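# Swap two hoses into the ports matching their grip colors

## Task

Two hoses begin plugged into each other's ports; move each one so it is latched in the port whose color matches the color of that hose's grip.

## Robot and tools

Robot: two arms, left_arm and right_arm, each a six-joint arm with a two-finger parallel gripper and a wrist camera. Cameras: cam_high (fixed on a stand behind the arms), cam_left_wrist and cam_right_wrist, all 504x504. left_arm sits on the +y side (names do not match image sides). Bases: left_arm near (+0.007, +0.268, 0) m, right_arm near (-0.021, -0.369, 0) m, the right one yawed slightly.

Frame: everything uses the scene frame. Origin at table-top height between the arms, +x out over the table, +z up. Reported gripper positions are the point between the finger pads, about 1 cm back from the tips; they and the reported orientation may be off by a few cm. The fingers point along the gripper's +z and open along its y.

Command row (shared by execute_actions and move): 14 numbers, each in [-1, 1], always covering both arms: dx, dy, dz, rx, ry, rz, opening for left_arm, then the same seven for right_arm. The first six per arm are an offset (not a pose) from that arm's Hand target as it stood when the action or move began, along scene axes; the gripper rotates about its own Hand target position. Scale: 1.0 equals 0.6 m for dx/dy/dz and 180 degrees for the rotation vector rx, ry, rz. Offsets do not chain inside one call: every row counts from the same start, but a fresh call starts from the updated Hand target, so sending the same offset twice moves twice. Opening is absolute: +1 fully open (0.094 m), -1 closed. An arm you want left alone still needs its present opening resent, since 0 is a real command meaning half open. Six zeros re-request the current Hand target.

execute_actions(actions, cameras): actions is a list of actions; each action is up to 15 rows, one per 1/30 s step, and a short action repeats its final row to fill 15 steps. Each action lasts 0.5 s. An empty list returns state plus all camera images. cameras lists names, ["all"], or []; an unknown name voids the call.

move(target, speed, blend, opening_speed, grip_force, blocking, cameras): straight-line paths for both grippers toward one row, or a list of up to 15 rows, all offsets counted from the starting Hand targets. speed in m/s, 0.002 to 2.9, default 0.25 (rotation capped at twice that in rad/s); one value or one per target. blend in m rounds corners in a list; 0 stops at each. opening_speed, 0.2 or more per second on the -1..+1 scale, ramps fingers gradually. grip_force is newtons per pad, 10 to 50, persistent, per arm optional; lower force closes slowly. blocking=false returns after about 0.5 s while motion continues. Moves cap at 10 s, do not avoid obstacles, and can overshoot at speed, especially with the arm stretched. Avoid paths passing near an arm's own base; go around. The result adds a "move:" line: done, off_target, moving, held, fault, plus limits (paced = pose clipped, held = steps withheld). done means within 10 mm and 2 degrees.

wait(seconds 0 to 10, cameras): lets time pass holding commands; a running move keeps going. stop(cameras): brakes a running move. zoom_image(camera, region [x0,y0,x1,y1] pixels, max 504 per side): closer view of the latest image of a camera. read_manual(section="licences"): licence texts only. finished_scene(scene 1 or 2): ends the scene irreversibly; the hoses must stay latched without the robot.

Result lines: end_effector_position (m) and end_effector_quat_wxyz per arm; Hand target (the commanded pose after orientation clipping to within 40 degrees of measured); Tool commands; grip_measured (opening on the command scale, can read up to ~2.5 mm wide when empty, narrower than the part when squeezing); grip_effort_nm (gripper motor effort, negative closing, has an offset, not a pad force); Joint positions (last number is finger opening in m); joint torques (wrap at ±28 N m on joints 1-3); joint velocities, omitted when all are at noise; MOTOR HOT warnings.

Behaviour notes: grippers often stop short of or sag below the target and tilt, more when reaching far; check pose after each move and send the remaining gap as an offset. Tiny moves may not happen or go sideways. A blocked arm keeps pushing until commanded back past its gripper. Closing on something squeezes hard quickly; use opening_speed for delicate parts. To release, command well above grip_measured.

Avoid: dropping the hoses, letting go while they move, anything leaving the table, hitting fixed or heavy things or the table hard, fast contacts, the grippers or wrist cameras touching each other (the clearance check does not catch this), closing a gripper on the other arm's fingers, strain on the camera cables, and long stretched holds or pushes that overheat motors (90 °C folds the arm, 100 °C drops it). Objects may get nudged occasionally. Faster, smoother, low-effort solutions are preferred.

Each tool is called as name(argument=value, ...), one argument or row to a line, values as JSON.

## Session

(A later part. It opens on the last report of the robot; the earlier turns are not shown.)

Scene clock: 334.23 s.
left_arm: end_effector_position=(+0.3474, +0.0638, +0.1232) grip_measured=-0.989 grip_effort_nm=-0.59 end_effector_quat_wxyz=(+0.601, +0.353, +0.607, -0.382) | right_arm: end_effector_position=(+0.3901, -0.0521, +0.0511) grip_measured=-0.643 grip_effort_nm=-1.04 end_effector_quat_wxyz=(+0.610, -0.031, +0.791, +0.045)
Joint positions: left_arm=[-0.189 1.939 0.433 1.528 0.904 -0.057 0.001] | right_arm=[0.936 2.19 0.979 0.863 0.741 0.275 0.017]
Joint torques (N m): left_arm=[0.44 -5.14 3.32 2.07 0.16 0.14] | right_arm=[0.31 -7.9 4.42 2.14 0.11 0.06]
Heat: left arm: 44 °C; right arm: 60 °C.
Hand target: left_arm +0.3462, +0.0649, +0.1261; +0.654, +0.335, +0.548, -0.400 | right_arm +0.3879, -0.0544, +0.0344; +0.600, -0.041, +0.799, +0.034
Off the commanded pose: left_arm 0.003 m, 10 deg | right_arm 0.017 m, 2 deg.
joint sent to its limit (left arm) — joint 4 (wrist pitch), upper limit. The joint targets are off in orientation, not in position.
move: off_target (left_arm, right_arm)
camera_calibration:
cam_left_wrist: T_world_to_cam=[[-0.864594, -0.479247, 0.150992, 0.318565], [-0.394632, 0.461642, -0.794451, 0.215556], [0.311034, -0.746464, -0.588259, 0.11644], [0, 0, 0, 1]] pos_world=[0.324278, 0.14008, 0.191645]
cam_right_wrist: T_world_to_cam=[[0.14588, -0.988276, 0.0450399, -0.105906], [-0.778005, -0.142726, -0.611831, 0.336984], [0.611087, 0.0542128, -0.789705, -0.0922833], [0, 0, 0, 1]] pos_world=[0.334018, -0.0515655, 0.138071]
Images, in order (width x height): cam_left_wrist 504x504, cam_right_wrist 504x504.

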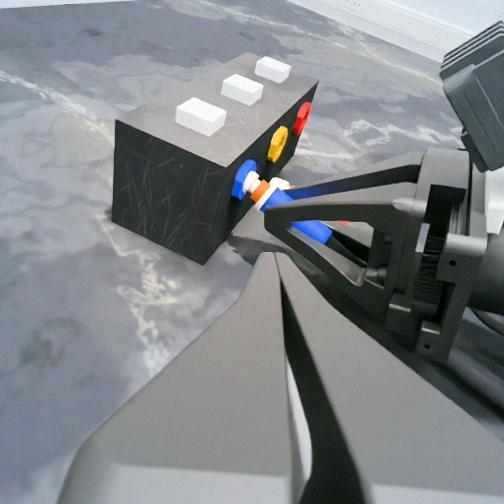

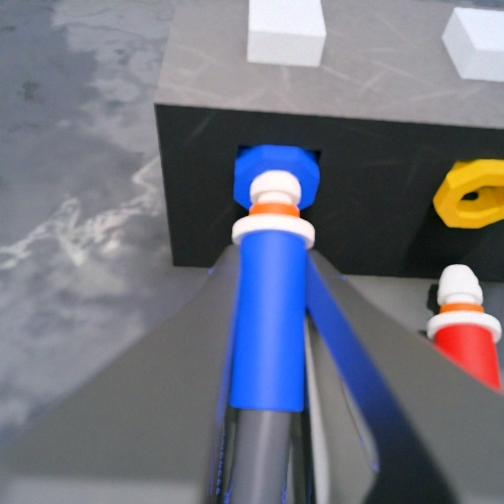

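move(
  target=[0,0,0,0,0,0,-1,0.002,0.003,0.042,-0.0076,0.0606,0,-0.75],
  speed=0.08,
  cameras=["cam_left_wrist","cam_right_wrist"],
)

zoom_image(
  camera="cam_left_wrist",
  region=[220, 140, 350, 250],
)

Scene clock: 336.20 s.
left_arm: end_effector_position=(+0.3474, +0.0638, +0.1232) grip_measured=-0.989 grip_effort_nm=-0.59 end_effector_quat_wxyz=(+0.601, +0.353, +0.607, -0.382) | right_arm: end_effector_position=(+0.3890, -0.0522, +0.0548) grip_measured=-0.643 grip_effort_nm=-1.05 end_effector_quat_wxyz=(+0.533, -0.043, +0.845, +0.025)
Joint positions: left_arm=[-0.189 1.939 0.433 1.528 0.904 -0.057 0.001] | right_arm=[0.923 2.081 1.086 0.406 0.682 0.395 0.017]
Joint torques (N m): left_arm=[0.49 -5.16 3.32 2.07 0.16 0.14] | right_arm=[-0.35 -12.26 6.91 1.31 -0.06 0.22]
Heat: left arm: 44 °C; right arm: 61 °C.
Hand target: left_arm +0.3462, +0.0649, +0.1261; +0.654, +0.335, +0.548, -0.400 | right_arm +0.3890, -0.0526, +0.0595; +0.520, -0.044, +0.852, +0.029
Off the commanded pose: left_arm 0.003 m, 10 deg | right_arm 0.005 m, 2 deg.
joint sent to its limit (left arm) — joint 4 (wrist pitch), upper limit. The joint targets are off in orientation, not in position.
move: off_target (left_arm)
camera_calibration:
cam_left_wrist: T_world_to_cam=[[-0.864594, -0.479247, 0.150992, 0.318565], [-0.394632, 0.461642, -0.794451, 0.215556], [0.311034, -0.746464, -0.588259, 0.11644], [0, 0, 0, 1]] pos_world=[0.324278, 0.14008, 0.191645]
cam_right_wrist: T_world_to_cam=[[0.155197, -0.985255, 0.0720157, -0.11091], [-0.877357, -0.170972, -0.448344, 0.366545], [0.454046, 0.00639819, -0.890955, -0.0245281], [0, 0, 0, 1]] pos_world=[0.349941, -0.0464492, 0.150472]
Images, in order (width x height): cam_left_wrist 504x504, cam_right_wrist 504x504.

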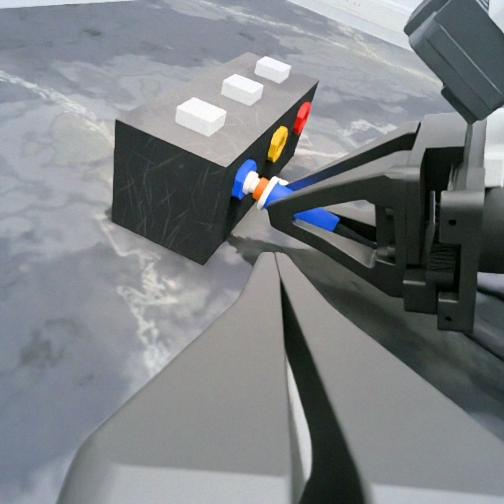

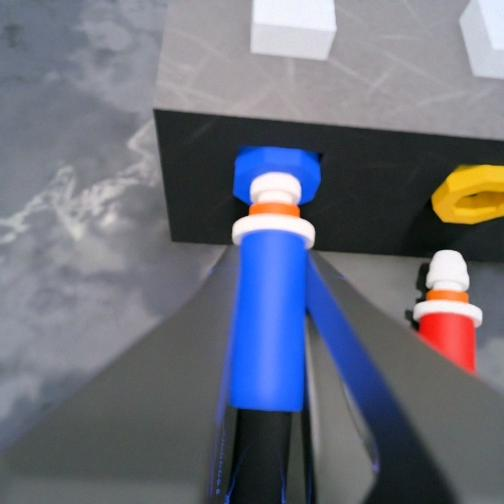

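Scaled by 3.877 from the camera's 504x504 image, which has a finer 720x720 frame.

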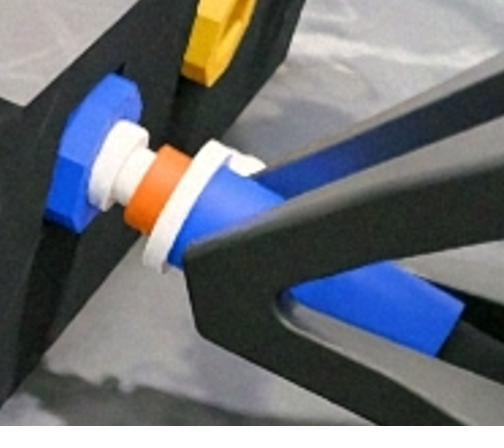

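move(
  target=[0,0,0,0,0,0,-1,0.09,0.03,0.015,0,-0.01,0.008,-0.75],
  speed=0.08,
  cameras=["cam_left_wrist","cam_right_wrist"],
)

zoom_image(
  camera="cam_left_wrist",
  region=[220, 140, 350, 250],
)

Scene clock: 337.67 s.
left_arm: end_effector_position=(+0.3474, +0.0638, +0.1232) grip_measured=-0.989 grip_effort_nm=-0.59 end_effector_quat_wxyz=(+0.601, +0.353, +0.607, -0.382) | right_arm: end_effector_position=(+0.3959, -0.0513, +0.0539) grip_measured=-0.643 grip_effort_nm=-1.05 end_effector_quat_wxyz=(+0.500, -0.081, +0.862, -0.018)
Joint positions: left_arm=[-0.189 1.939 0.433 1.528 0.904 -0.057 0.001] | right_arm=[0.911 2.093 1.195 0.205 0.672 0.348 0.017]
Joint torques (N m): left_arm=[0.47 -5.16 3.33 2.07 0.16 0.14] | right_arm=[-5.26 -5.98 13.01 3.48 -0.57 -0.25]
Heat: left arm: 44 °C; right arm: 61 °C.
Hand target: left_arm +0.3462, +0.0649, +0.1261; +0.654, +0.335, +0.548, -0.400 | right_arm +0.4430, -0.0345, +0.0686; +0.533, -0.056, +0.843, +0.035
Off the commanded pose: left_arm 0.003 m, 10 deg | right_arm 0.052 m, 8 deg.
joint sent to its limit (left arm) — joint 4 (wrist pitch), upper limit. The joint targets are off in orientation, not in position.
move: off_target (left_arm, right_arm)
camera_calibration:
cam_left_wrist: T_world_to_cam=[[-0.864594, -0.479247, 0.150992, 0.318565], [-0.394632, 0.461642, -0.794451, 0.215556], [0.311034, -0.746464, -0.588259, 0.11644], [0, 0, 0, 1]] pos_world=[0.324278, 0.14008, 0.191645]
cam_right_wrist: T_world_to_cam=[[0.180986, -0.967842, 0.174717, -0.125966], [-0.901544, -0.23426, -0.363788, 0.374109], [0.393018, -0.0916741, -0.914949, -0.00807937], [0, 0, 0, 1]] pos_world=[0.363249, -0.0350167, 0.150712]
Images, in order (width x height): cam_left_wrist 504x504, cam_right_wrist 504x504.

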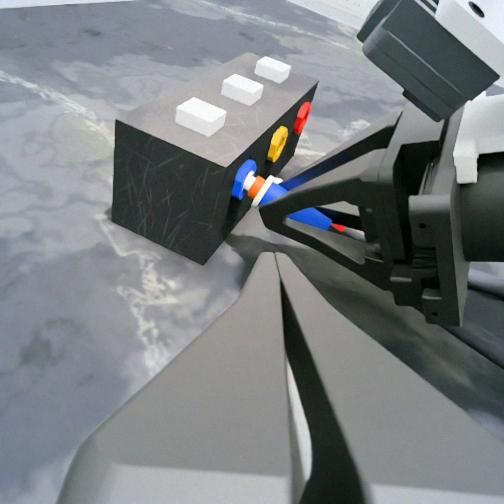

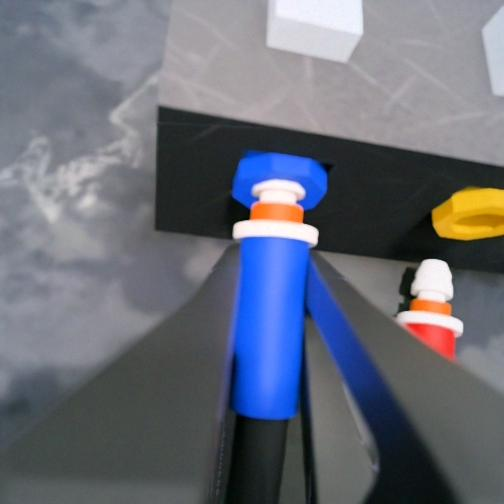

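Scaled by 3.877 from the camera's 504x504 image, which has a finer 720x720 frame.

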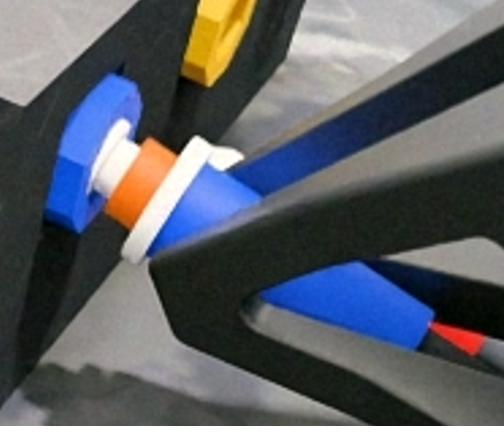

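move(
  target=[0,0,0,0,0,0,-1,0.055,0.018,0.015,-0.0014,0.011,0.011,-0.75],
  speed=0.08,
  cameras=["cam_left_wrist","cam_right_wrist"],
)

zoom_image(
  camera="cam_left_wrist",
  region=[220, 140, 350, 250],
)

Scene clock: 339.17 s.
left_arm: end_effector_position=(+0.3474, +0.0638, +0.1232) grip_measured=-0.989 grip_effort_nm=-0.59 end_effector_quat_wxyz=(+0.601, +0.353, +0.607, -0.382) | right_arm: end_effector_position=(+0.3990, -0.0529, +0.0531) grip_measured=-0.643 grip_effort_nm=-1.05 end_effector_quat_wxyz=(+0.438, -0.124, +0.890, -0.040)
Joint positions: left_arm=[-0.189 1.939 0.433 1.528 0.904 -0.057 0.001] | right_arm=[0.882 2.095 1.325 -0.062 0.592 0.319 0.017]
Joint torques (N m): left_arm=[0.46 -5.19 3.29 2.07 0.16 0.14] | right_arm=[-6.64 -5.29 14.05 4.69 -0.41 -0.2]
Heat: left arm: 44 °C; right arm: 60 °C.
Hand target: left_arm +0.3462, +0.0649, +0.1261; +0.654, +0.335, +0.548, -0.400 | right_arm +0.4759, -0.0236, +0.0776; +0.518, -0.071, +0.851, +0.043
Off the commanded pose: left_arm 0.003 m, 10 deg | right_arm 0.086 m, 15 deg.
joint sent to its limit (left arm) — joint 4 (wrist pitch), upper limit. The joint targets are off in orientation, not in position.
move: off_target (left_arm, right_arm)
camera_calibration:
cam_left_wrist: T_world_to_cam=[[-0.864594, -0.479247, 0.150992, 0.318565], [-0.394632, 0.461642, -0.794451, 0.215556], [0.311034, -0.746464, -0.588259, 0.11644], [0, 0, 0, 1]] pos_world=[0.324278, 0.14008, 0.191645]
cam_right_wrist: T_world_to_cam=[[0.25217, -0.939226, 0.232948, -0.157849], [-0.927834, -0.303045, -0.217455, 0.37541], [0.274833, -0.161302, -0.947865, 0.0350566], [0, 0, 0, 1]] pos_world=[0.378488, -0.0288345, 0.151634]
Images, in order (width x height): cam_left_wrist 504x504, cam_right_wrist 504x504.

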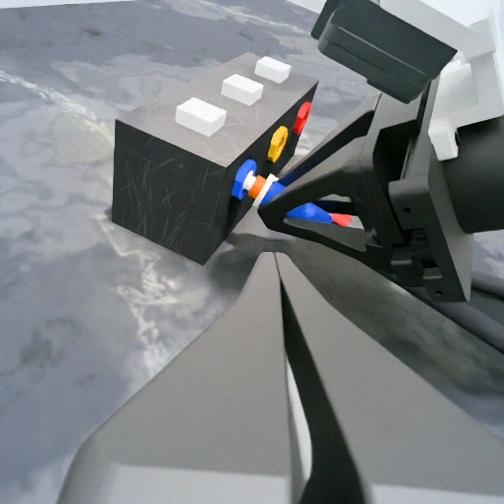

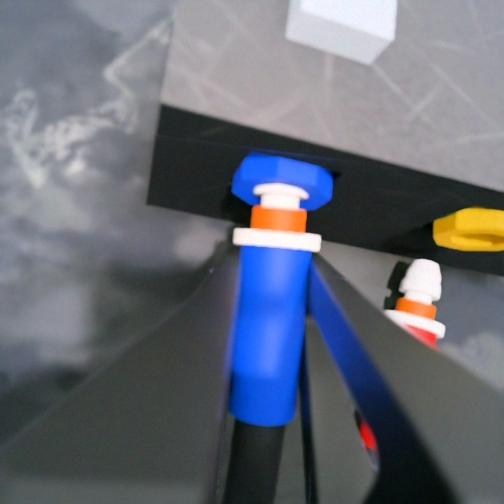

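Scaled by 3.877 from the camera's 504x504 image, which has a finer 720x720 frame.

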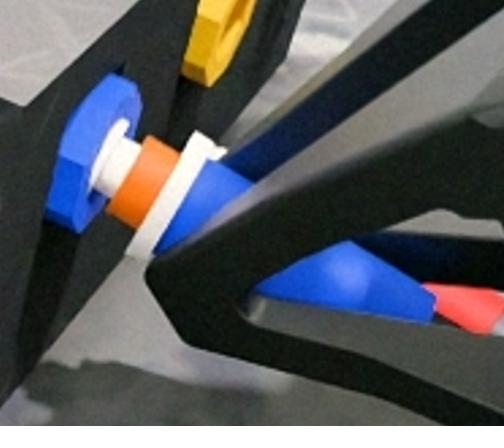

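move(
  target=[
    [0.123,-0.008,0.123,0.0776,0.553,0.184,-1,-0.06,-0.0207,-0.02,0,0,0,-0.75],
    [0.1997,-0.2043,0.0113,0.0776,0.553,0.184,-1,-0.06,-0.0207,-0.02,0,0,0,-0.75],
    [0.1997,-0.1998,-0.0037,0.0776,0.553,0.184,-1,-0.06,-0.0207,-0.02,0,0,0,-0.75],
    [0.1988,-0.1983,-0.0357,0.0776,0.553,0.184,-1,-0.06,-0.0207,-0.02,0,0,0,-0.75],
    [0.1647,-0.1623,-0.1487,0.0776,0.553,0.184,-1,-0.06,-0.0207,-0.02,0,0,0,-0.75],
  ],
  speed=[0.25,0.25,0.1,0.1,0.1],
  blend=[0.02,0.003,0.003,0.003,0],
  cameras=["cam_left_wrist","cam_right_wrist"],
)

Scene clock: 345.40 s.
left_arm: end_effector_position=(+0.4584, -0.0556, +0.1029) grip_measured=-0.989 grip_effort_nm=-0.59 end_effector_quat_wxyz=(+0.087, -0.134, +0.924, -0.349) | right_arm: end_effector_position=(+0.3987, -0.0527, +0.0523) grip_measured=-0.643 grip_effort_nm=-1.05 end_effector_quat_wxyz=(+0.455, -0.113, +0.882, -0.036)
Joint positions: left_arm=[-0.487 2.17 1.775 -0.569 0.444 -0.916 0.001] | right_arm=[0.89 2.094 1.286 0.014 0.615 0.325 0.017]
Joint torques (N m): left_arm=[-0.02 -5.89 1.77 0.58 -0.68 0.1] | right_arm=[-4.22 -7.72 7.28 4.5 -0.4 0.11]
Heat: left arm: 44 °C; right arm: 64 °C.
Hand target: left_arm +0.4450, -0.0325, +0.0369; +0.047, -0.166, +0.947, -0.272 | right_arm +0.4400, -0.0362, +0.0657; +0.518, -0.071, +0.851, +0.043
Off the commanded pose: left_arm 0.071 m, 11 deg | right_arm 0.046 m, 13 deg.
move: off_target (left_arm, right_arm)
camera_calibration:
cam_left_wrist: T_world_to_cam=[[0.298467, -0.700307, 0.64845, -0.236251], [-0.883919, 0.0534525, 0.464575, 0.370412], [-0.360006, -0.711838, -0.603061, 0.29189], [0, 0, 0, 1]] pos_world=[0.50301, 0.0225305, 0.15714]
cam_right_wrist: T_world_to_cam=[[0.23188, -0.947005, 0.222291, -0.1492], [-0.922446, -0.286603, -0.258751, 0.37576], [0.308747, -0.145052, -0.940019, 0.0213134], [0, 0, 0, 1]] pos_world=[0.374634, -0.0305075, 0.150429]
Images, in order (width x height): cam_left_wrist 504x504, cam_right_wrist 504x504.

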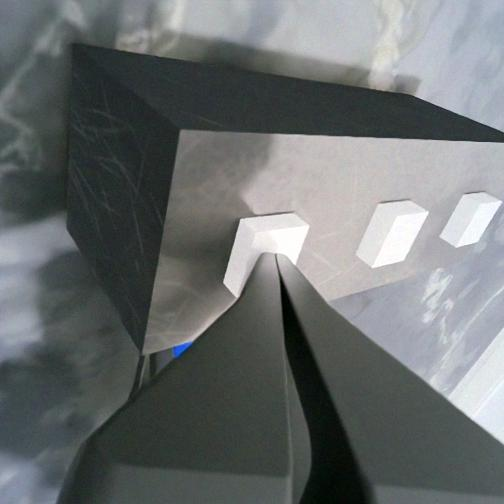

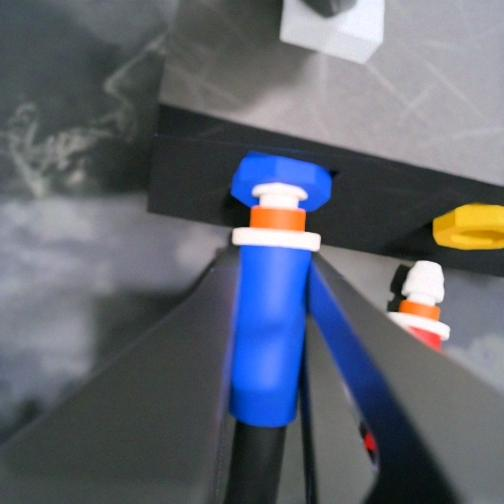

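move(
  target=[
    [-0.022,0.026,-0.09,0,0,0,-1,0,0,0,0,0,0,-0.75],
    [-0.022,0.026,-0.09,0,0,0,-1,0.05,0.015,0.013,-0.0014,0.011,0,-0.75],
  ],
  speed=0.1,
  cameras=["cam_left_wrist","cam_right_wrist"],
)

zoom_image(
  camera="cam_right_wrist",
  region=[180, 80, 380, 280],
)

Scene clock: 347.83 s.
left_arm: end_effector_position=(+0.4574, -0.0555, +0.1026) grip_measured=-0.989 grip_effort_nm=-0.59 end_effector_quat_wxyz=(+0.136, -0.094, +0.895, -0.414) | right_arm: end_effector_position=(+0.3993, -0.0531, +0.0528) grip_measured=-0.643 grip_effort_nm=-1.05 end_effector_quat_wxyz=(+0.430, -0.125, +0.894, -0.035)
Joint positions: left_arm=[-0.468 2.087 1.524 -0.231 0.516 -0.893 0.001] | right_arm=[0.875 2.093 1.334 -0.084 0.57 0.325 0.017]
Joint torques (N m): left_arm=[-0.23 -1.43 0.9 -0.39 -1.29 0.16] | right_arm=[-6.08 -5.29 13.37 4.49 -0.37 -0.06]
Heat: left arm: 44 °C; right arm: 65 °C.
Hand target: left_arm +0.4317, -0.0170, -0.0171; +0.047, -0.166, +0.947, -0.271 | right_arm +0.4701, -0.0272, +0.0734; +0.503, -0.071, +0.860, +0.042
Off the commanded pose: left_arm 0.128 m, 22 deg | right_arm 0.078 m, 14 deg.
move: off_target (left_arm, right_arm)
camera_calibration:
cam_left_wrist: T_world_to_cam=[[0.1707, -0.625242, 0.761534, -0.184685], [-0.935564, 0.139657, 0.324371, 0.412466], [-0.309164, -0.767834, -0.561114, 0.260788], [0, 0, 0, 1]] pos_world=[0.49804, 0.0271655, 0.153184]
cam_right_wrist: T_world_to_cam=[[0.260466, -0.939882, 0.220862, -0.160779], [-0.930625, -0.305318, -0.201787, 0.375662], [0.257089, -0.152981, -0.954202, 0.0424532], [0, 0, 0, 1]] pos_world=[0.380563, -0.0299222, 0.151823]
Images, in order (width x height): cam_left_wrist 504x504, cam_right_wrist 504x504.

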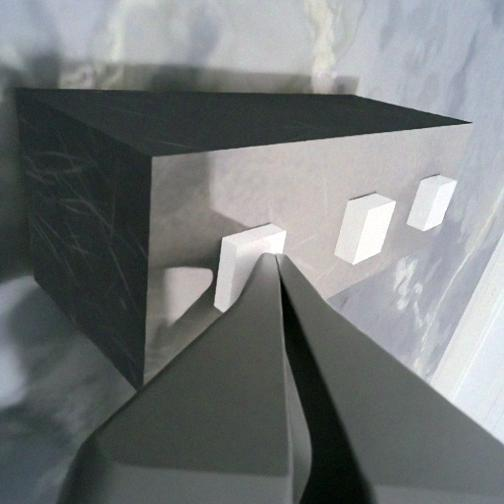

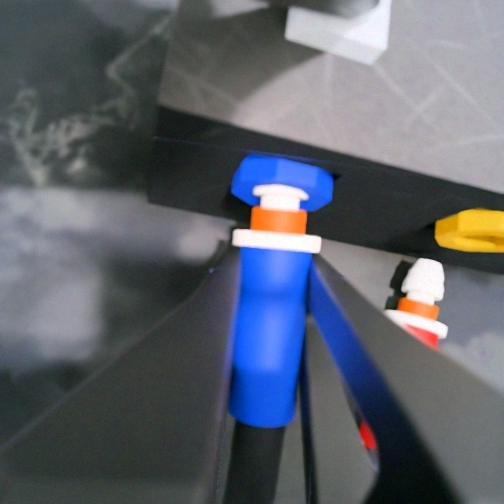

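Scaled by 2.520 from the camera's 504x504 image, which has a finer 720x720 frame.

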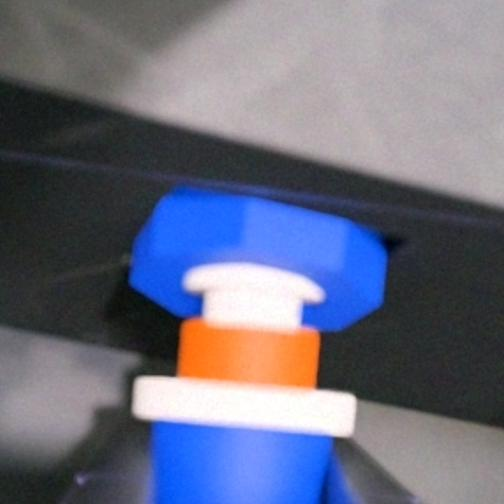

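move(
  target=[0,0,0,0,0,0,-1,0.025,0.022,0.021,0,0,0,-0.75],
  speed=0.1,
  cameras=["cam_left_wrist","cam_right_wrist"],
)

zoom_image(
  camera="cam_right_wrist",
  region=[180, 80, 380, 280],
)

Scene clock: 349.37 s.
left_arm: end_effector_position=(+0.4601, -0.0550, +0.1029) grip_measured=-0.989 grip_effort_nm=-0.59 end_effector_quat_wxyz=(+0.140, -0.094, +0.894, -0.416) | right_arm: end_effector_position=(+0.4000, -0.0528, +0.0532) grip_measured=-0.643 grip_effort_nm=-1.04 end_effector_quat_wxyz=(+0.401, -0.130, +0.905, -0.048)
Joint positions: left_arm=[-0.465 2.09 1.524 -0.219 0.516 -0.893 0.001] | right_arm=[0.871 2.115 1.423 -0.224 0.557 0.341 0.017]
Joint torques (N m): left_arm=[-0.51 -1.73 0.91 -0.5 -1.29 0.15] | right_arm=[-5.75 -6.31 14.63 4.88 -0.18 -0.21]
Heat: left arm: 44 °C; right arm: 67 °C.
Hand target: left_arm +0.4317, -0.0170, -0.0170; +0.048, -0.166, +0.947, -0.272 | right_arm +0.4849, -0.0139, +0.0858; +0.503, -0.071, +0.860, +0.042
Off the commanded pose: left_arm 0.129 m, 22 deg | right_arm 0.099 m, 18 deg.
move: off_target (left_arm, right_arm)
camera_calibration:
cam_left_wrist: T_world_to_cam=[[0.166394, -0.621621, 0.765441, -0.183312], [-0.938584, 0.138119, 0.3162, 0.416959], [-0.302279, -0.771045, -0.560462, 0.258732], [0, 0, 0, 1]] pos_world=[0.500062, 0.0279533, 0.153481]
cam_right_wrist: T_world_to_cam=[[0.267303, -0.933667, 0.23836, -0.164149], [-0.942501, -0.304816, -0.137035, 0.377838], [0.200601, -0.188025, -0.96146, 0.0638986], [0, 0, 0, 1]] pos_world=[0.387173, -0.026075, 0.15234]
Images, in order (width x height): cam_left_wrist 504x504, cam_right_wrist 504x504.

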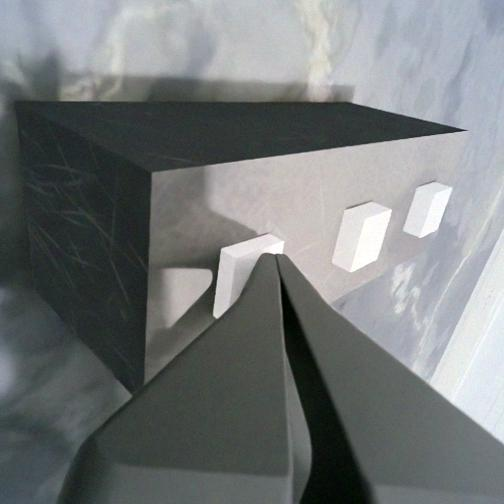

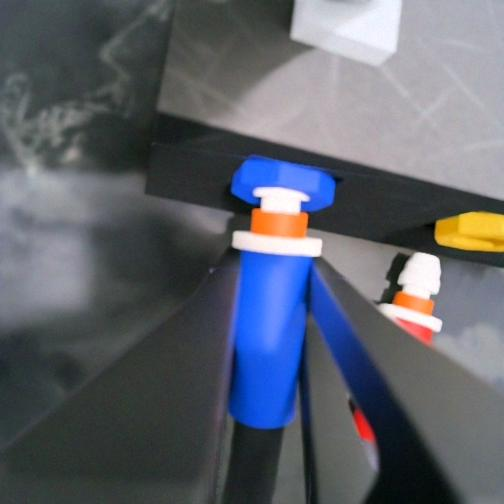

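Scaled by 2.520 from the camera's 504x504 image, which has a finer 720x720 frame.

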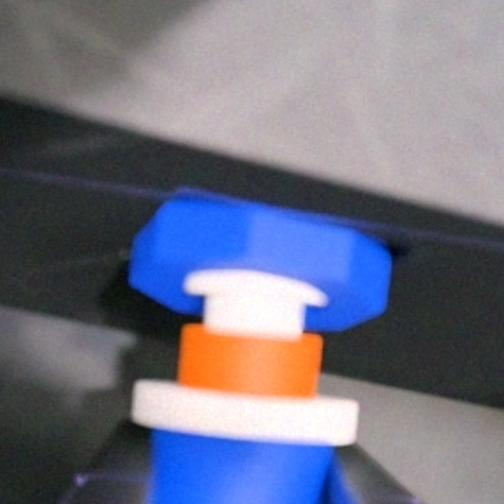

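move(
  target=[0,0,0,0,0,0,-1,0.035,0.03,0.015,0,0,0,-0.75],
  speed=0.1,
  cameras=["cam_left_wrist","cam_right_wrist"],
)

zoom_image(
  camera="cam_right_wrist",
  region=[180, 80, 380, 280],
)

Scene clock: 370.10 s.
left_arm: end_effector_position=(+0.4765, -0.0457, +0.0987) grip_measured=-0.989 grip_effort_nm=-0.59 end_effector_quat_wxyz=(+0.168, -0.108, +0.892, -0.406) | right_arm: end_effector_position=(+0.4030, -0.0527, +0.0548) grip_measured=-0.643 grip_effort_nm=-1.05 end_effector_quat_wxyz=(+0.361, -0.142, +0.919, -0.072)
Joint positions: left_arm=[-0.45 2.105 1.524 -0.177 0.468 -0.895 0.001] | right_arm=[0.863 2.166 1.572 -0.426 0.542 0.348 0.017]
Joint torques (N m): left_arm=[-1.85 -2.55 1.87 -0.83 -0.86 0.1] | right_arm=[-4.82 -7.47 15.3 5.44 0.07 -0.12]
Heat: left arm: 42 °C; right arm: 90 °C. Fold the right arm in close to its base, or ease its load, before you think long.
Hand target: left_arm +0.4317, -0.0170, -0.0171; +0.047, -0.166, +0.947, -0.272 | right_arm +0.5060, +0.0041, +0.0949; +0.503, -0.071, +0.860, +0.042
Off the commanded pose: left_arm 0.127 m, 23 deg | right_arm 0.124 m, 23 deg.
MOTOR HOT: joint 4 (wrist pitch) of the right arm reports 90 °C; the controller's stop level is 90 °C. To cool a motor, set the load down, stop pushing, or move to a pose that needs little force. The controller stops the right arm once a motor has read 90 °C or more for 1 second.
move: off_target (left_arm, right_arm)
camera_calibration:
cam_left_wrist: T_world_to_cam=[[0.169949, -0.626142, 0.760962, -0.178449], [-0.955265, 0.0849914, 0.283277, 0.44104], [-0.242047, -0.775063, -0.583687, 0.241898], [0, 0, 0, 1]] pos_world=[0.510188, 0.0382675, 0.152049]
cam_right_wrist: T_world_to_cam=[[0.283241, -0.919329, 0.273145, -0.172768], [-0.951136, -0.30578, -0.0428766, 0.379176], [0.12294, -0.247654, -0.961017, 0.0929625], [0, 0, 0, 1]] pos_world=[0.398154, -0.0198635, 0.152787]
Images, in order (width x height): cam_left_wrist 504x504, cam_right_wrist 504x504.

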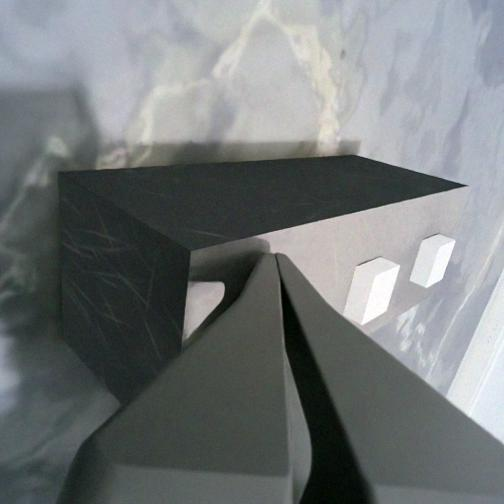

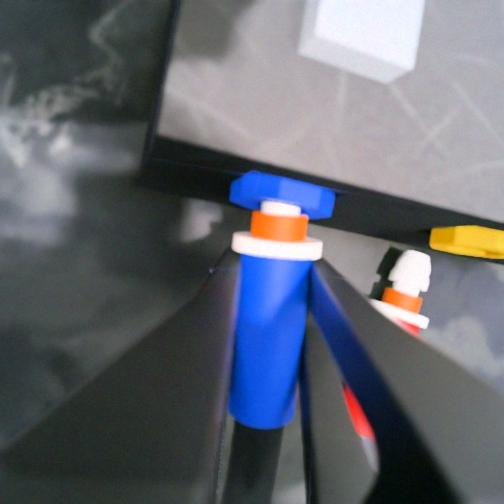

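Scaled by 2.520 from the camera's 504x504 image, which has a finer 720x720 frame.

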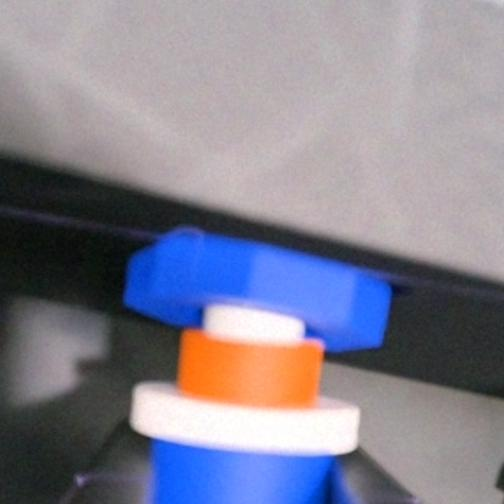

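move(
  target=[0,0,0.06,0,0,0,-1,-0.168,-0.092,-0.065,-0.010,0.085,-0.02,-0.75],
  speed=0.4,
)

Scene clock: 371.53 s.
left_arm: end_effector_position=(+0.4716, -0.0402, +0.0991) grip_measured=-0.989 grip_effort_nm=-0.59 end_effector_quat_wxyz=(+0.149, -0.126, +0.907, -0.372) | right_arm: end_effector_position=(+0.3954, -0.0515, +0.0502) grip_measured=-0.643 grip_effort_nm=-1.05 end_effector_quat_wxyz=(+0.371, -0.063, +0.926, -0.006)
Joint positions: left_arm=[-0.457 2.105 1.589 -0.323 0.424 -0.898 0.001] | right_arm=[0.861 2.117 1.461 -0.308 0.493 0.516 0.017]
Joint torques (N m): left_arm=[-1.22 -4.96 4.16 -0.63 -0.42 0.04] | right_arm=[-1.63 -12.21 5.12 2.33 -0.08 0.19]
Heat: left arm: 42 °C; right arm: 88 °C. Fold the right arm in close to its base, or ease its load, before you think long.
Hand target: left_arm +0.4318, -0.0169, +0.0190; +0.048, -0.166, +0.947, -0.272 | right_arm +0.4051, -0.0511, +0.0559; +0.384, -0.046, +0.922, +0.022
Off the commanded pose: left_arm 0.093 m, 18 deg | right_arm 0.011 m, 4 deg.
MOTOR HOT: still on. Joint 4 (wrist pitch) of the right arm reports 88 °C.
move: off_target (left_arm, right_arm)

move(
  target=[
    [0.05,-0.022,0.21,0,0,0,-1,0,0,0,0,0,0,-0.75],
    [0.03,0.09,0.3,0,0,0,-1,0,0,0,0,0,0,-0.75],
    [-0.02,0.128,0.302,0.0,0.0,0,-1,0,0,0,0,0,0,-0.75],
    [-0.143,0.1363,0.1783,-0.0776,-0.553,-0.184,-1,0,0,0,0,0,0,-0.75],
  ],
  speed=0.25,
  blend=[0.01,0.03,0.03,0],
  cameras=["cam_left_wrist","cam_right_wrist"],
)

zoom_image(
  camera="cam_left_wrist",
  region=[220, 140, 350, 250],
)

Scene clock: 377.63 s.
left_arm: end_effector_position=(+0.3440, +0.0645, +0.1195) grip_measured=-0.989 grip_effort_nm=-0.59 end_effector_quat_wxyz=(+0.596, +0.351, +0.612, -0.383) | right_arm: end_effector_position=(+0.3954, -0.0515, +0.0502) grip_measured=-0.643 grip_effort_nm=-1.05 end_effector_quat_wxyz=(+0.371, -0.063, +0.926, -0.005)
Joint positions: left_arm=[-0.189 1.939 0.418 1.528 0.904 -0.057 0.001] | right_arm=[0.861 2.117 1.461 -0.308 0.493 0.517 0.017]
Joint torques (N m): left_arm=[0.44 -5.08 4.59 2.06 0.17 0.14] | right_arm=[-1.61 -12.21 5.12 2.32 -0.1 0.18]
Heat: left arm: 42 °C; right arm: 81 °C. Fold the right arm in close to its base, or ease its load, before you think long.
Hand target: left_arm +0.3460, +0.0648, +0.1260; +0.654, +0.335, +0.548, -0.400 | right_arm +0.4051, -0.0511, +0.0559; +0.384, -0.046, +0.922, +0.022
Off the commanded pose: left_arm 0.007 m, 10 deg | right_arm 0.011 m, 4 deg.
MOTOR HOT: still on. Joint 4 (wrist pitch) of the right arm reports 81 °C.
joint sent to its limit (left arm) — joint 4 (wrist pitch), upper limit. The joint targets are off in orientation, not in position.
move: off_target (left_arm, right_arm); blend cut to 0.0188 m at target 2, 0.0188 m at target 3
camera_calibration:
cam_left_wrist: T_world_to_cam=[[-0.862183, -0.479994, 0.162004, 0.314395], [-0.4061, 0.463676, -0.787456, 0.214013], [0.302857, -0.744721, -0.5947, 0.119251], [0, 0, 0, 1]] pos_world=[0.321861, 0.140484, 0.188511]
cam_right_wrist: T_world_to_cam=[[0.188998, -0.976772, 0.100972, -0.125266], [-0.975374, -0.198637, -0.0958624, 0.389879], [0.113693, -0.0803678, -0.99026, 0.10352], [0, 0, 0, 1]] pos_world=[0.392183, -0.0365923, 0.152535]
Images, in order (width x height): cam_left_wrist 504x504, cam_right_wrist 504x504.

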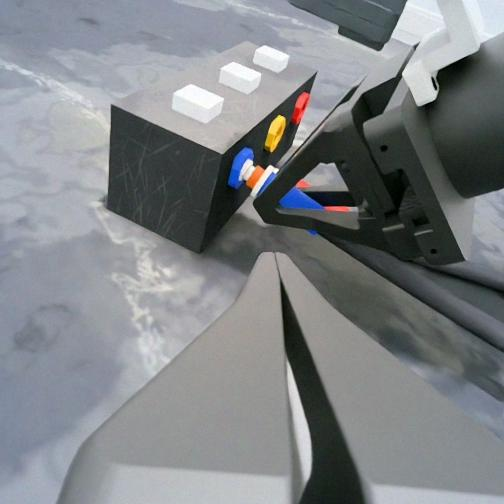

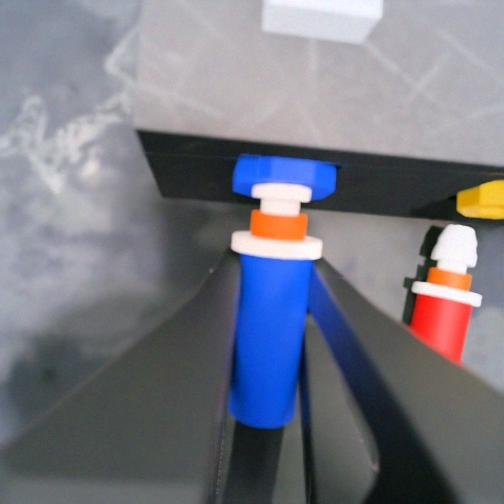

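Scaled by 3.877 from the camera's 504x504 image, which has a finer 720x720 frame.

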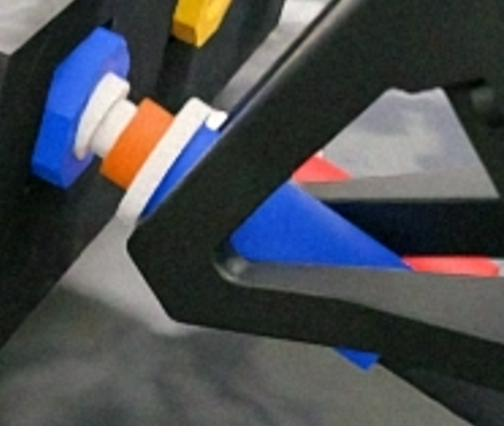

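move(
  target=[
    [0,0,0,0,0,0,-1,0,0,0,0,0,0,-0.3],
    [0,0,0,0,0,0,-1,-0.0333,-0.02,0.05,0.0128,-0.102,0,-0.3],
    [0,0,0,0,0,0,-1,-0.0333,-0.02,0.05,0.0255,-0.204,0,-0.3],
    [0,0,0,0,0,0,-1,-0.0287,-0.0055,-0.041,0.0255,-0.204,0,-0.3],
  ],
  speed=0.15,
  blend=[0,0.005,0.003,0],
  cameras=["cam_left_wrist","cam_right_wrist"],
)

zoom_image(
  camera="cam_left_wrist",
  region=[220, 140, 350, 250],
)

Scene clock: 382.17 s.
left_arm: end_effector_position=(+0.3439, +0.0644, +0.1196) grip_measured=-0.989 grip_effort_nm=-0.59 end_effector_quat_wxyz=(+0.596, +0.352, +0.611, -0.383) | right_arm: end_effector_position=(+0.3881, -0.0570, +0.0503) grip_measured=-0.302 grip_effort_nm=0.10 end_effector_quat_wxyz=(+0.668, -0.020, +0.742, +0.054)
Joint positions: left_arm=[-0.189 1.939 0.418 1.529 0.905 -0.056 0.001] | right_arm=[0.943 2.316 0.935 1.239 0.779 0.154 0.033]
Joint torques (N m): left_arm=[0.47 -5.09 4.62 2.07 0.16 0.14] | right_arm=[0.42 -7.28 5.22 1.89 0 0.04]
Heat: left arm: 42 °C; right arm: 76 °C. Fold the right arm in close to its base, or ease its load, before you think long.
Hand target: left_arm +0.3460, +0.0648, +0.1260; +0.654, +0.335, +0.548, -0.400 | right_arm +0.3880, -0.0545, +0.0314; +0.656, -0.035, +0.753, +0.043
Off the commanded pose: left_arm 0.007 m, 10 deg | right_arm 0.019 m, 3 deg.
MOTOR HOT: still on. Joint 4 (wrist pitch) of the right arm reports 76 °C.
joint sent to its limit (left arm) — joint 4 (wrist pitch), upper limit. The joint targets are off in orientation, not in position.
move: off_target (left_arm, right_arm)
camera_calibration:
cam_left_wrist: T_world_to_cam=[[-0.86289, -0.479061, 0.161004, 0.314506], [-0.404799, 0.464396, -0.787702, 0.213461], [0.302588, -0.744874, -0.594645, 0.119409], [0, 0, 0, 1]] pos_world=[0.321661, 0.140482, 0.188513]
cam_right_wrist: T_world_to_cam=[[0.131375, -0.990878, 0.0300068, -0.104198], [-0.677982, -0.111891, -0.726513, 0.30288], [0.723243, 0.0751017, -0.686498, -0.138936], [0, 0, 0, 1]] pos_world=[0.319521, -0.058924, 0.127794]
Images, in order (width x height): cam_left_wrist 504x504, cam_right_wrist 504x504.

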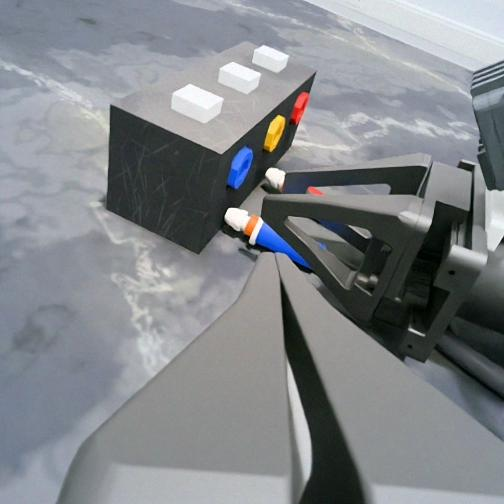

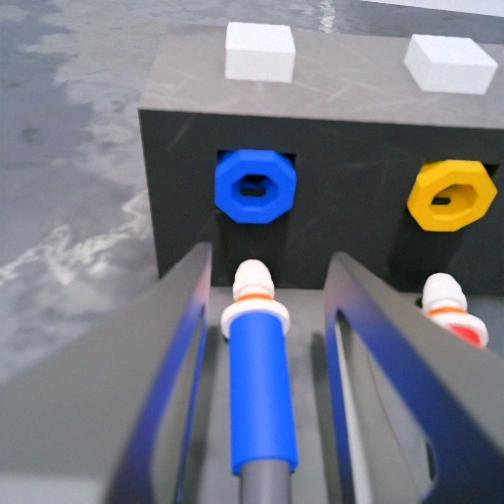

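Scaled by 3.877 from the camera's 504x504 image, which has a finer 720x720 frame.

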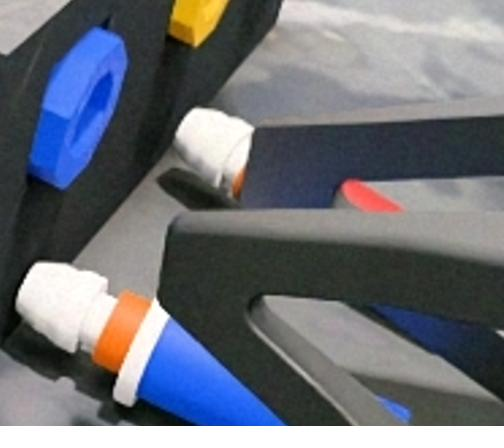

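move(
  target=[
    [0,0,0,0,0,0,-1,-0.02,-0.01,0.05,-0.0048,0.0386,0,-0.3],
    [0,0,0,0,0,0,-1,-0.013,0.001,-0.03,-0.0048,0.0386,0,-0.3],
  ],
  speed=0.12,
  blend=[0.003,0],
  cameras=["cam_left_wrist","cam_right_wrist"],
)

zoom_image(
  camera="cam_left_wrist",
  region=[200, 170, 350, 290],
)

Scene clock: 384.00 s.
left_arm: end_effector_position=(+0.3439, +0.0644, +0.1196) grip_measured=-0.989 grip_effort_nm=-0.59 end_effector_quat_wxyz=(+0.596, +0.352, +0.611, -0.383) | right_arm: end_effector_position=(+0.3820, -0.0549, +0.0430) grip_measured=-0.302 grip_effort_nm=0.09 end_effector_quat_wxyz=(+0.633, -0.018, +0.772, +0.054)
Joint positions: left_arm=[-0.189 1.939 0.418 1.529 0.905 -0.056 0.001] | right_arm=[0.954 2.252 0.934 1.045 0.777 0.255 0.033]
Joint torques (N m): left_arm=[0.46 -5.09 4.6 2.07 0.17 0.14] | right_arm=[0.28 -6.43 5.19 1.57 -0.09 0.21]
Heat: left arm: 42 °C; right arm: 74 °C. Fold the right arm in close to its base, or ease its load, before you think long.
Hand target: left_arm +0.3460, +0.0648, +0.1260; +0.654, +0.335, +0.548, -0.400 | right_arm +0.3801, -0.0539, +0.0133; +0.609, -0.038, +0.791, +0.039
Off the commanded pose: left_arm 0.007 m, 10 deg | right_arm 0.030 m, 5 deg.
MOTOR HOT: still on. Joint 4 (wrist pitch) of the right arm reports 74 °C.
joint sent to its limit (left arm) — joint 4 (wrist pitch), upper limit. The joint targets are off in orientation, not in position.
move: off_target (left_arm, right_arm)
camera_calibration:
cam_left_wrist: T_world_to_cam=[[-0.86289, -0.479061, 0.161004, 0.314506], [-0.404799, 0.464396, -0.787702, 0.213461], [0.302588, -0.744874, -0.594645, 0.119409], [0, 0, 0, 1]] pos_world=[0.321661, 0.140482, 0.188513]
cam_right_wrist: T_world_to_cam=[[0.132953, -0.99091, 0.0205166, -0.10129], [-0.742649, -0.113309, -0.660026, 0.315544], [0.656351, 0.072516, -0.750963, -0.11151], [0, 0, 0, 1]] pos_world=[0.320995, -0.0565286, 0.126606]
Images, in order (width x height): cam_left_wrist 504x504, cam_right_wrist 504x504.

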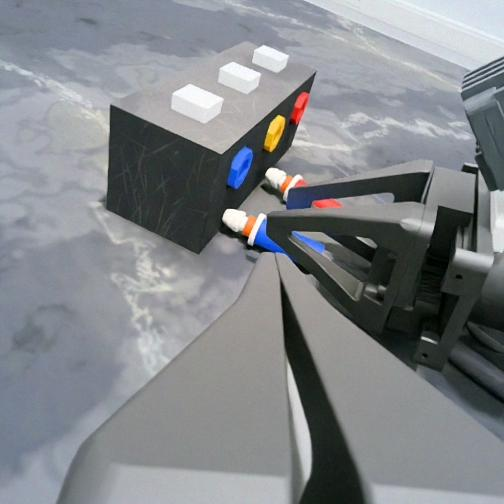

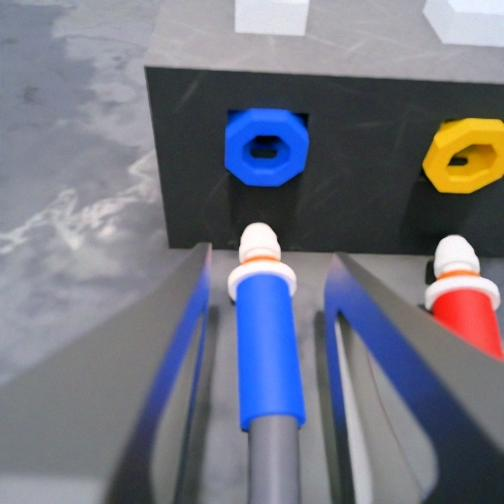

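Scaled by 3.360 from the camera's 504x504 image, which has a finer 720x720 frame.

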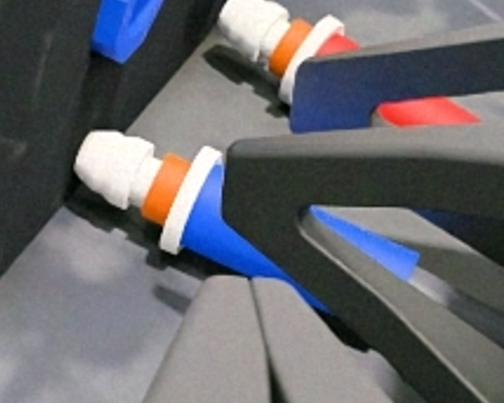

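move(
  target=[
    [0,0,0,0,0,0,-1,-0.005,-0.003,0.03,0,0,0,-0.3],
    [0,0,0,0,0,0,-1,0,-0.001,-0.038,0,0,0,-0.3],
  ],
  speed=0.12,
  blend=[0.003,0],
  cameras=["cam_left_wrist","cam_right_wrist"],
)

zoom_image(
  camera="cam_left_wrist",
  region=[200, 170, 350, 290],
)

Scene clock: 385.30 s.
left_arm: end_effector_position=(+0.3439, +0.0644, +0.1196) grip_measured=-0.989 grip_effort_nm=-0.59 end_effector_quat_wxyz=(+0.596, +0.352, +0.611, -0.383) | right_arm: end_effector_position=(+0.3835, -0.0543, +0.0466) grip_measured=-0.302 grip_effort_nm=0.09 end_effector_quat_wxyz=(+0.656, +0.008, +0.751, +0.074)
Joint positions: left_arm=[-0.189 1.939 0.418 1.529 0.905 -0.056 0.001] | right_arm=[0.957 2.302 0.936 1.182 0.795 0.255 0.033]
Joint torques (N m): left_arm=[0.47 -5.12 4.62 2.08 0.16 0.14] | right_arm=[0.12 -4.78 3.9 0.91 -0.29 0.23]
Heat: left arm: 42 °C; right arm: 73 °C. Fold the right arm in close to its base, or ease its load, before you think long.
Hand target: left_arm +0.3460, +0.0648, +0.1260; +0.654, +0.335, +0.548, -0.400 | right_arm +0.3802, -0.0545, -0.0094; +0.609, -0.038, +0.791, +0.039
Off the commanded pose: left_arm 0.007 m, 10 deg | right_arm 0.056 m, 10 deg.
MOTOR HOT: still on. Joint 4 (wrist pitch) of the right arm reports 73 °C.
joint sent to its limit (left arm) — joint 4 (wrist pitch), upper limit. The joint targets are off in orientation, not in position.
move: off_target (left_arm, right_arm)
camera_calibration:
cam_left_wrist: T_world_to_cam=[[-0.86289, -0.479061, 0.161004, 0.314506], [-0.404799, 0.464396, -0.787702, 0.213461], [0.302588, -0.744874, -0.594645, 0.119409], [0, 0, 0, 1]] pos_world=[0.321661, 0.140482, 0.188513]
cam_right_wrist: T_world_to_cam=[[0.118519, -0.992179, -0.0391701, -0.0926859], [-0.703909, -0.0561307, -0.708069, 0.309529], [0.700332, 0.111492, -0.705056, -0.126803], [0, 0, 0, 1]] pos_world=[0.31767, -0.0604493, 0.126134]
Images, in order (width x height): cam_left_wrist 504x504, cam_right_wrist 504x504.

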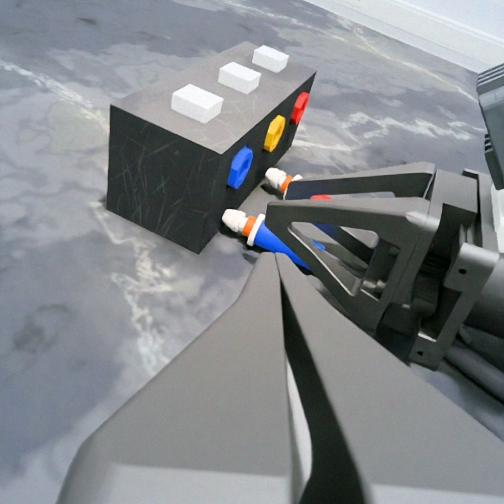

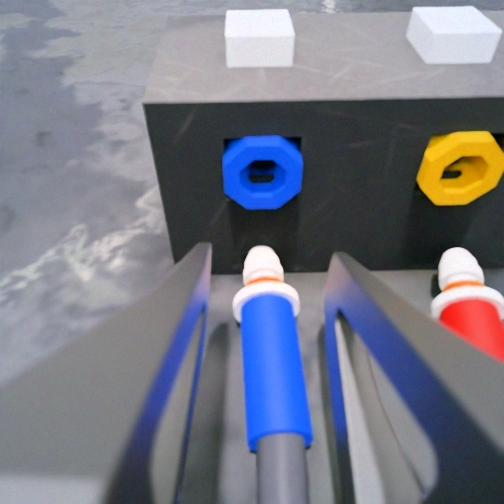

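Scaled by 3.360 from the camera's 504x504 image, which has a finer 720x720 frame.

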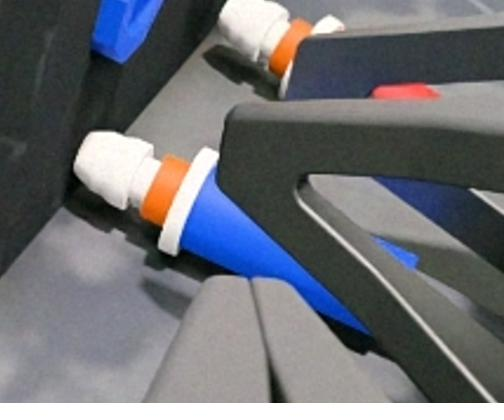

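move(
  target=[
    [0,0,0,0,0,0,-1,-0.006,-0.006,0.12,-0.006,0.05,0,-0.3],
    [0,0,0,0,0,0,-1,-0.002,0.001,0.046,-0.008,0.068,0,-0.3],
  ],
  speed=0.12,
  blend=[0.003,0],
  cameras=["cam_left_wrist","cam_right_wrist"],
)

zoom_image(
  camera="cam_left_wrist",
  region=[200, 170, 350, 290],
)

Scene clock: 387.23 s.
left_arm: end_effector_position=(+0.3439, +0.0644, +0.1196) grip_measured=-0.989 grip_effort_nm=-0.59 end_effector_quat_wxyz=(+0.596, +0.352, +0.611, -0.383) | right_arm: end_effector_position=(+0.3746, -0.0567, +0.0246) grip_measured=-0.302 grip_effort_nm=0.09 end_effector_quat_wxyz=(+0.526, -0.044, +0.849, +0.031)
Joint positions: left_arm=[-0.189 1.939 0.418 1.529 0.905 -0.056 0.001] | right_arm=[0.938 2.125 1.008 0.509 0.679 0.418 0.033]
Joint torques (N m): left_arm=[0.47 -5.11 4.62 2.08 0.17 0.15] | right_arm=[-0.27 -7.86 7.41 1.89 0.1 0.22]
Heat: left arm: 42 °C; right arm: 71 °C.
Hand target: left_arm +0.3460, +0.0648, +0.1260; +0.654, +0.335, +0.548, -0.400 | right_arm +0.3789, -0.0538, +0.0180; +0.521, -0.041, +0.852, +0.033
Off the commanded pose: left_arm 0.007 m, 10 deg | right_arm 0.008 m, 1 deg.
MOTOR HOT: cleared for the motors of the right arm.
joint sent to its limit (left arm) — joint 4 (wrist pitch), upper limit. The joint targets are off in orientation, not in position.
move: off_target (left_arm)
camera_calibration:
cam_left_wrist: T_world_to_cam=[[-0.86289, -0.479061, 0.161004, 0.314506], [-0.404799, 0.464396, -0.787702, 0.213461], [0.302588, -0.744874, -0.594645, 0.119409], [0, 0, 0, 1]] pos_world=[0.321661, 0.140482, 0.188513]
cam_right_wrist: T_world_to_cam=[[0.164123, -0.984423, 0.0630418, -0.114058], [-0.882711, -0.175092, -0.436079, 0.341104], [0.440324, 0.0159229, -0.897698, -0.0390756], [0, 0, 0, 1]] pos_world=[0.337022, -0.0519347, 0.120861]
Images, in order (width x height): cam_left_wrist 504x504, cam_right_wrist 504x504.

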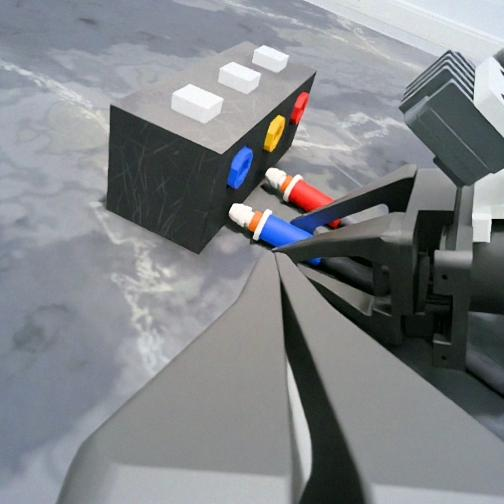

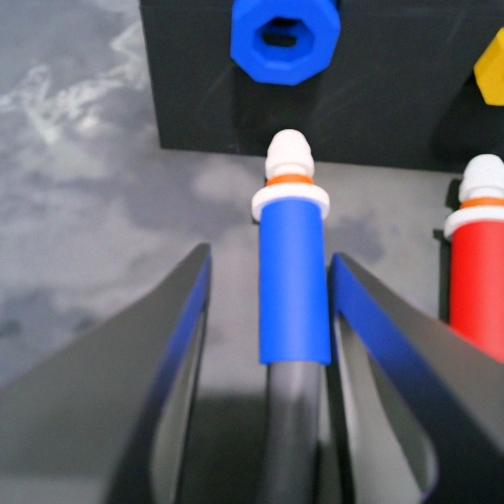

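Scaled by 3.360 from the camera's 504x504 image, which has a finer 720x720 frame.

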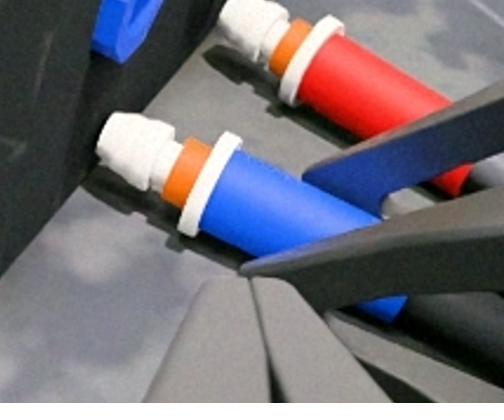

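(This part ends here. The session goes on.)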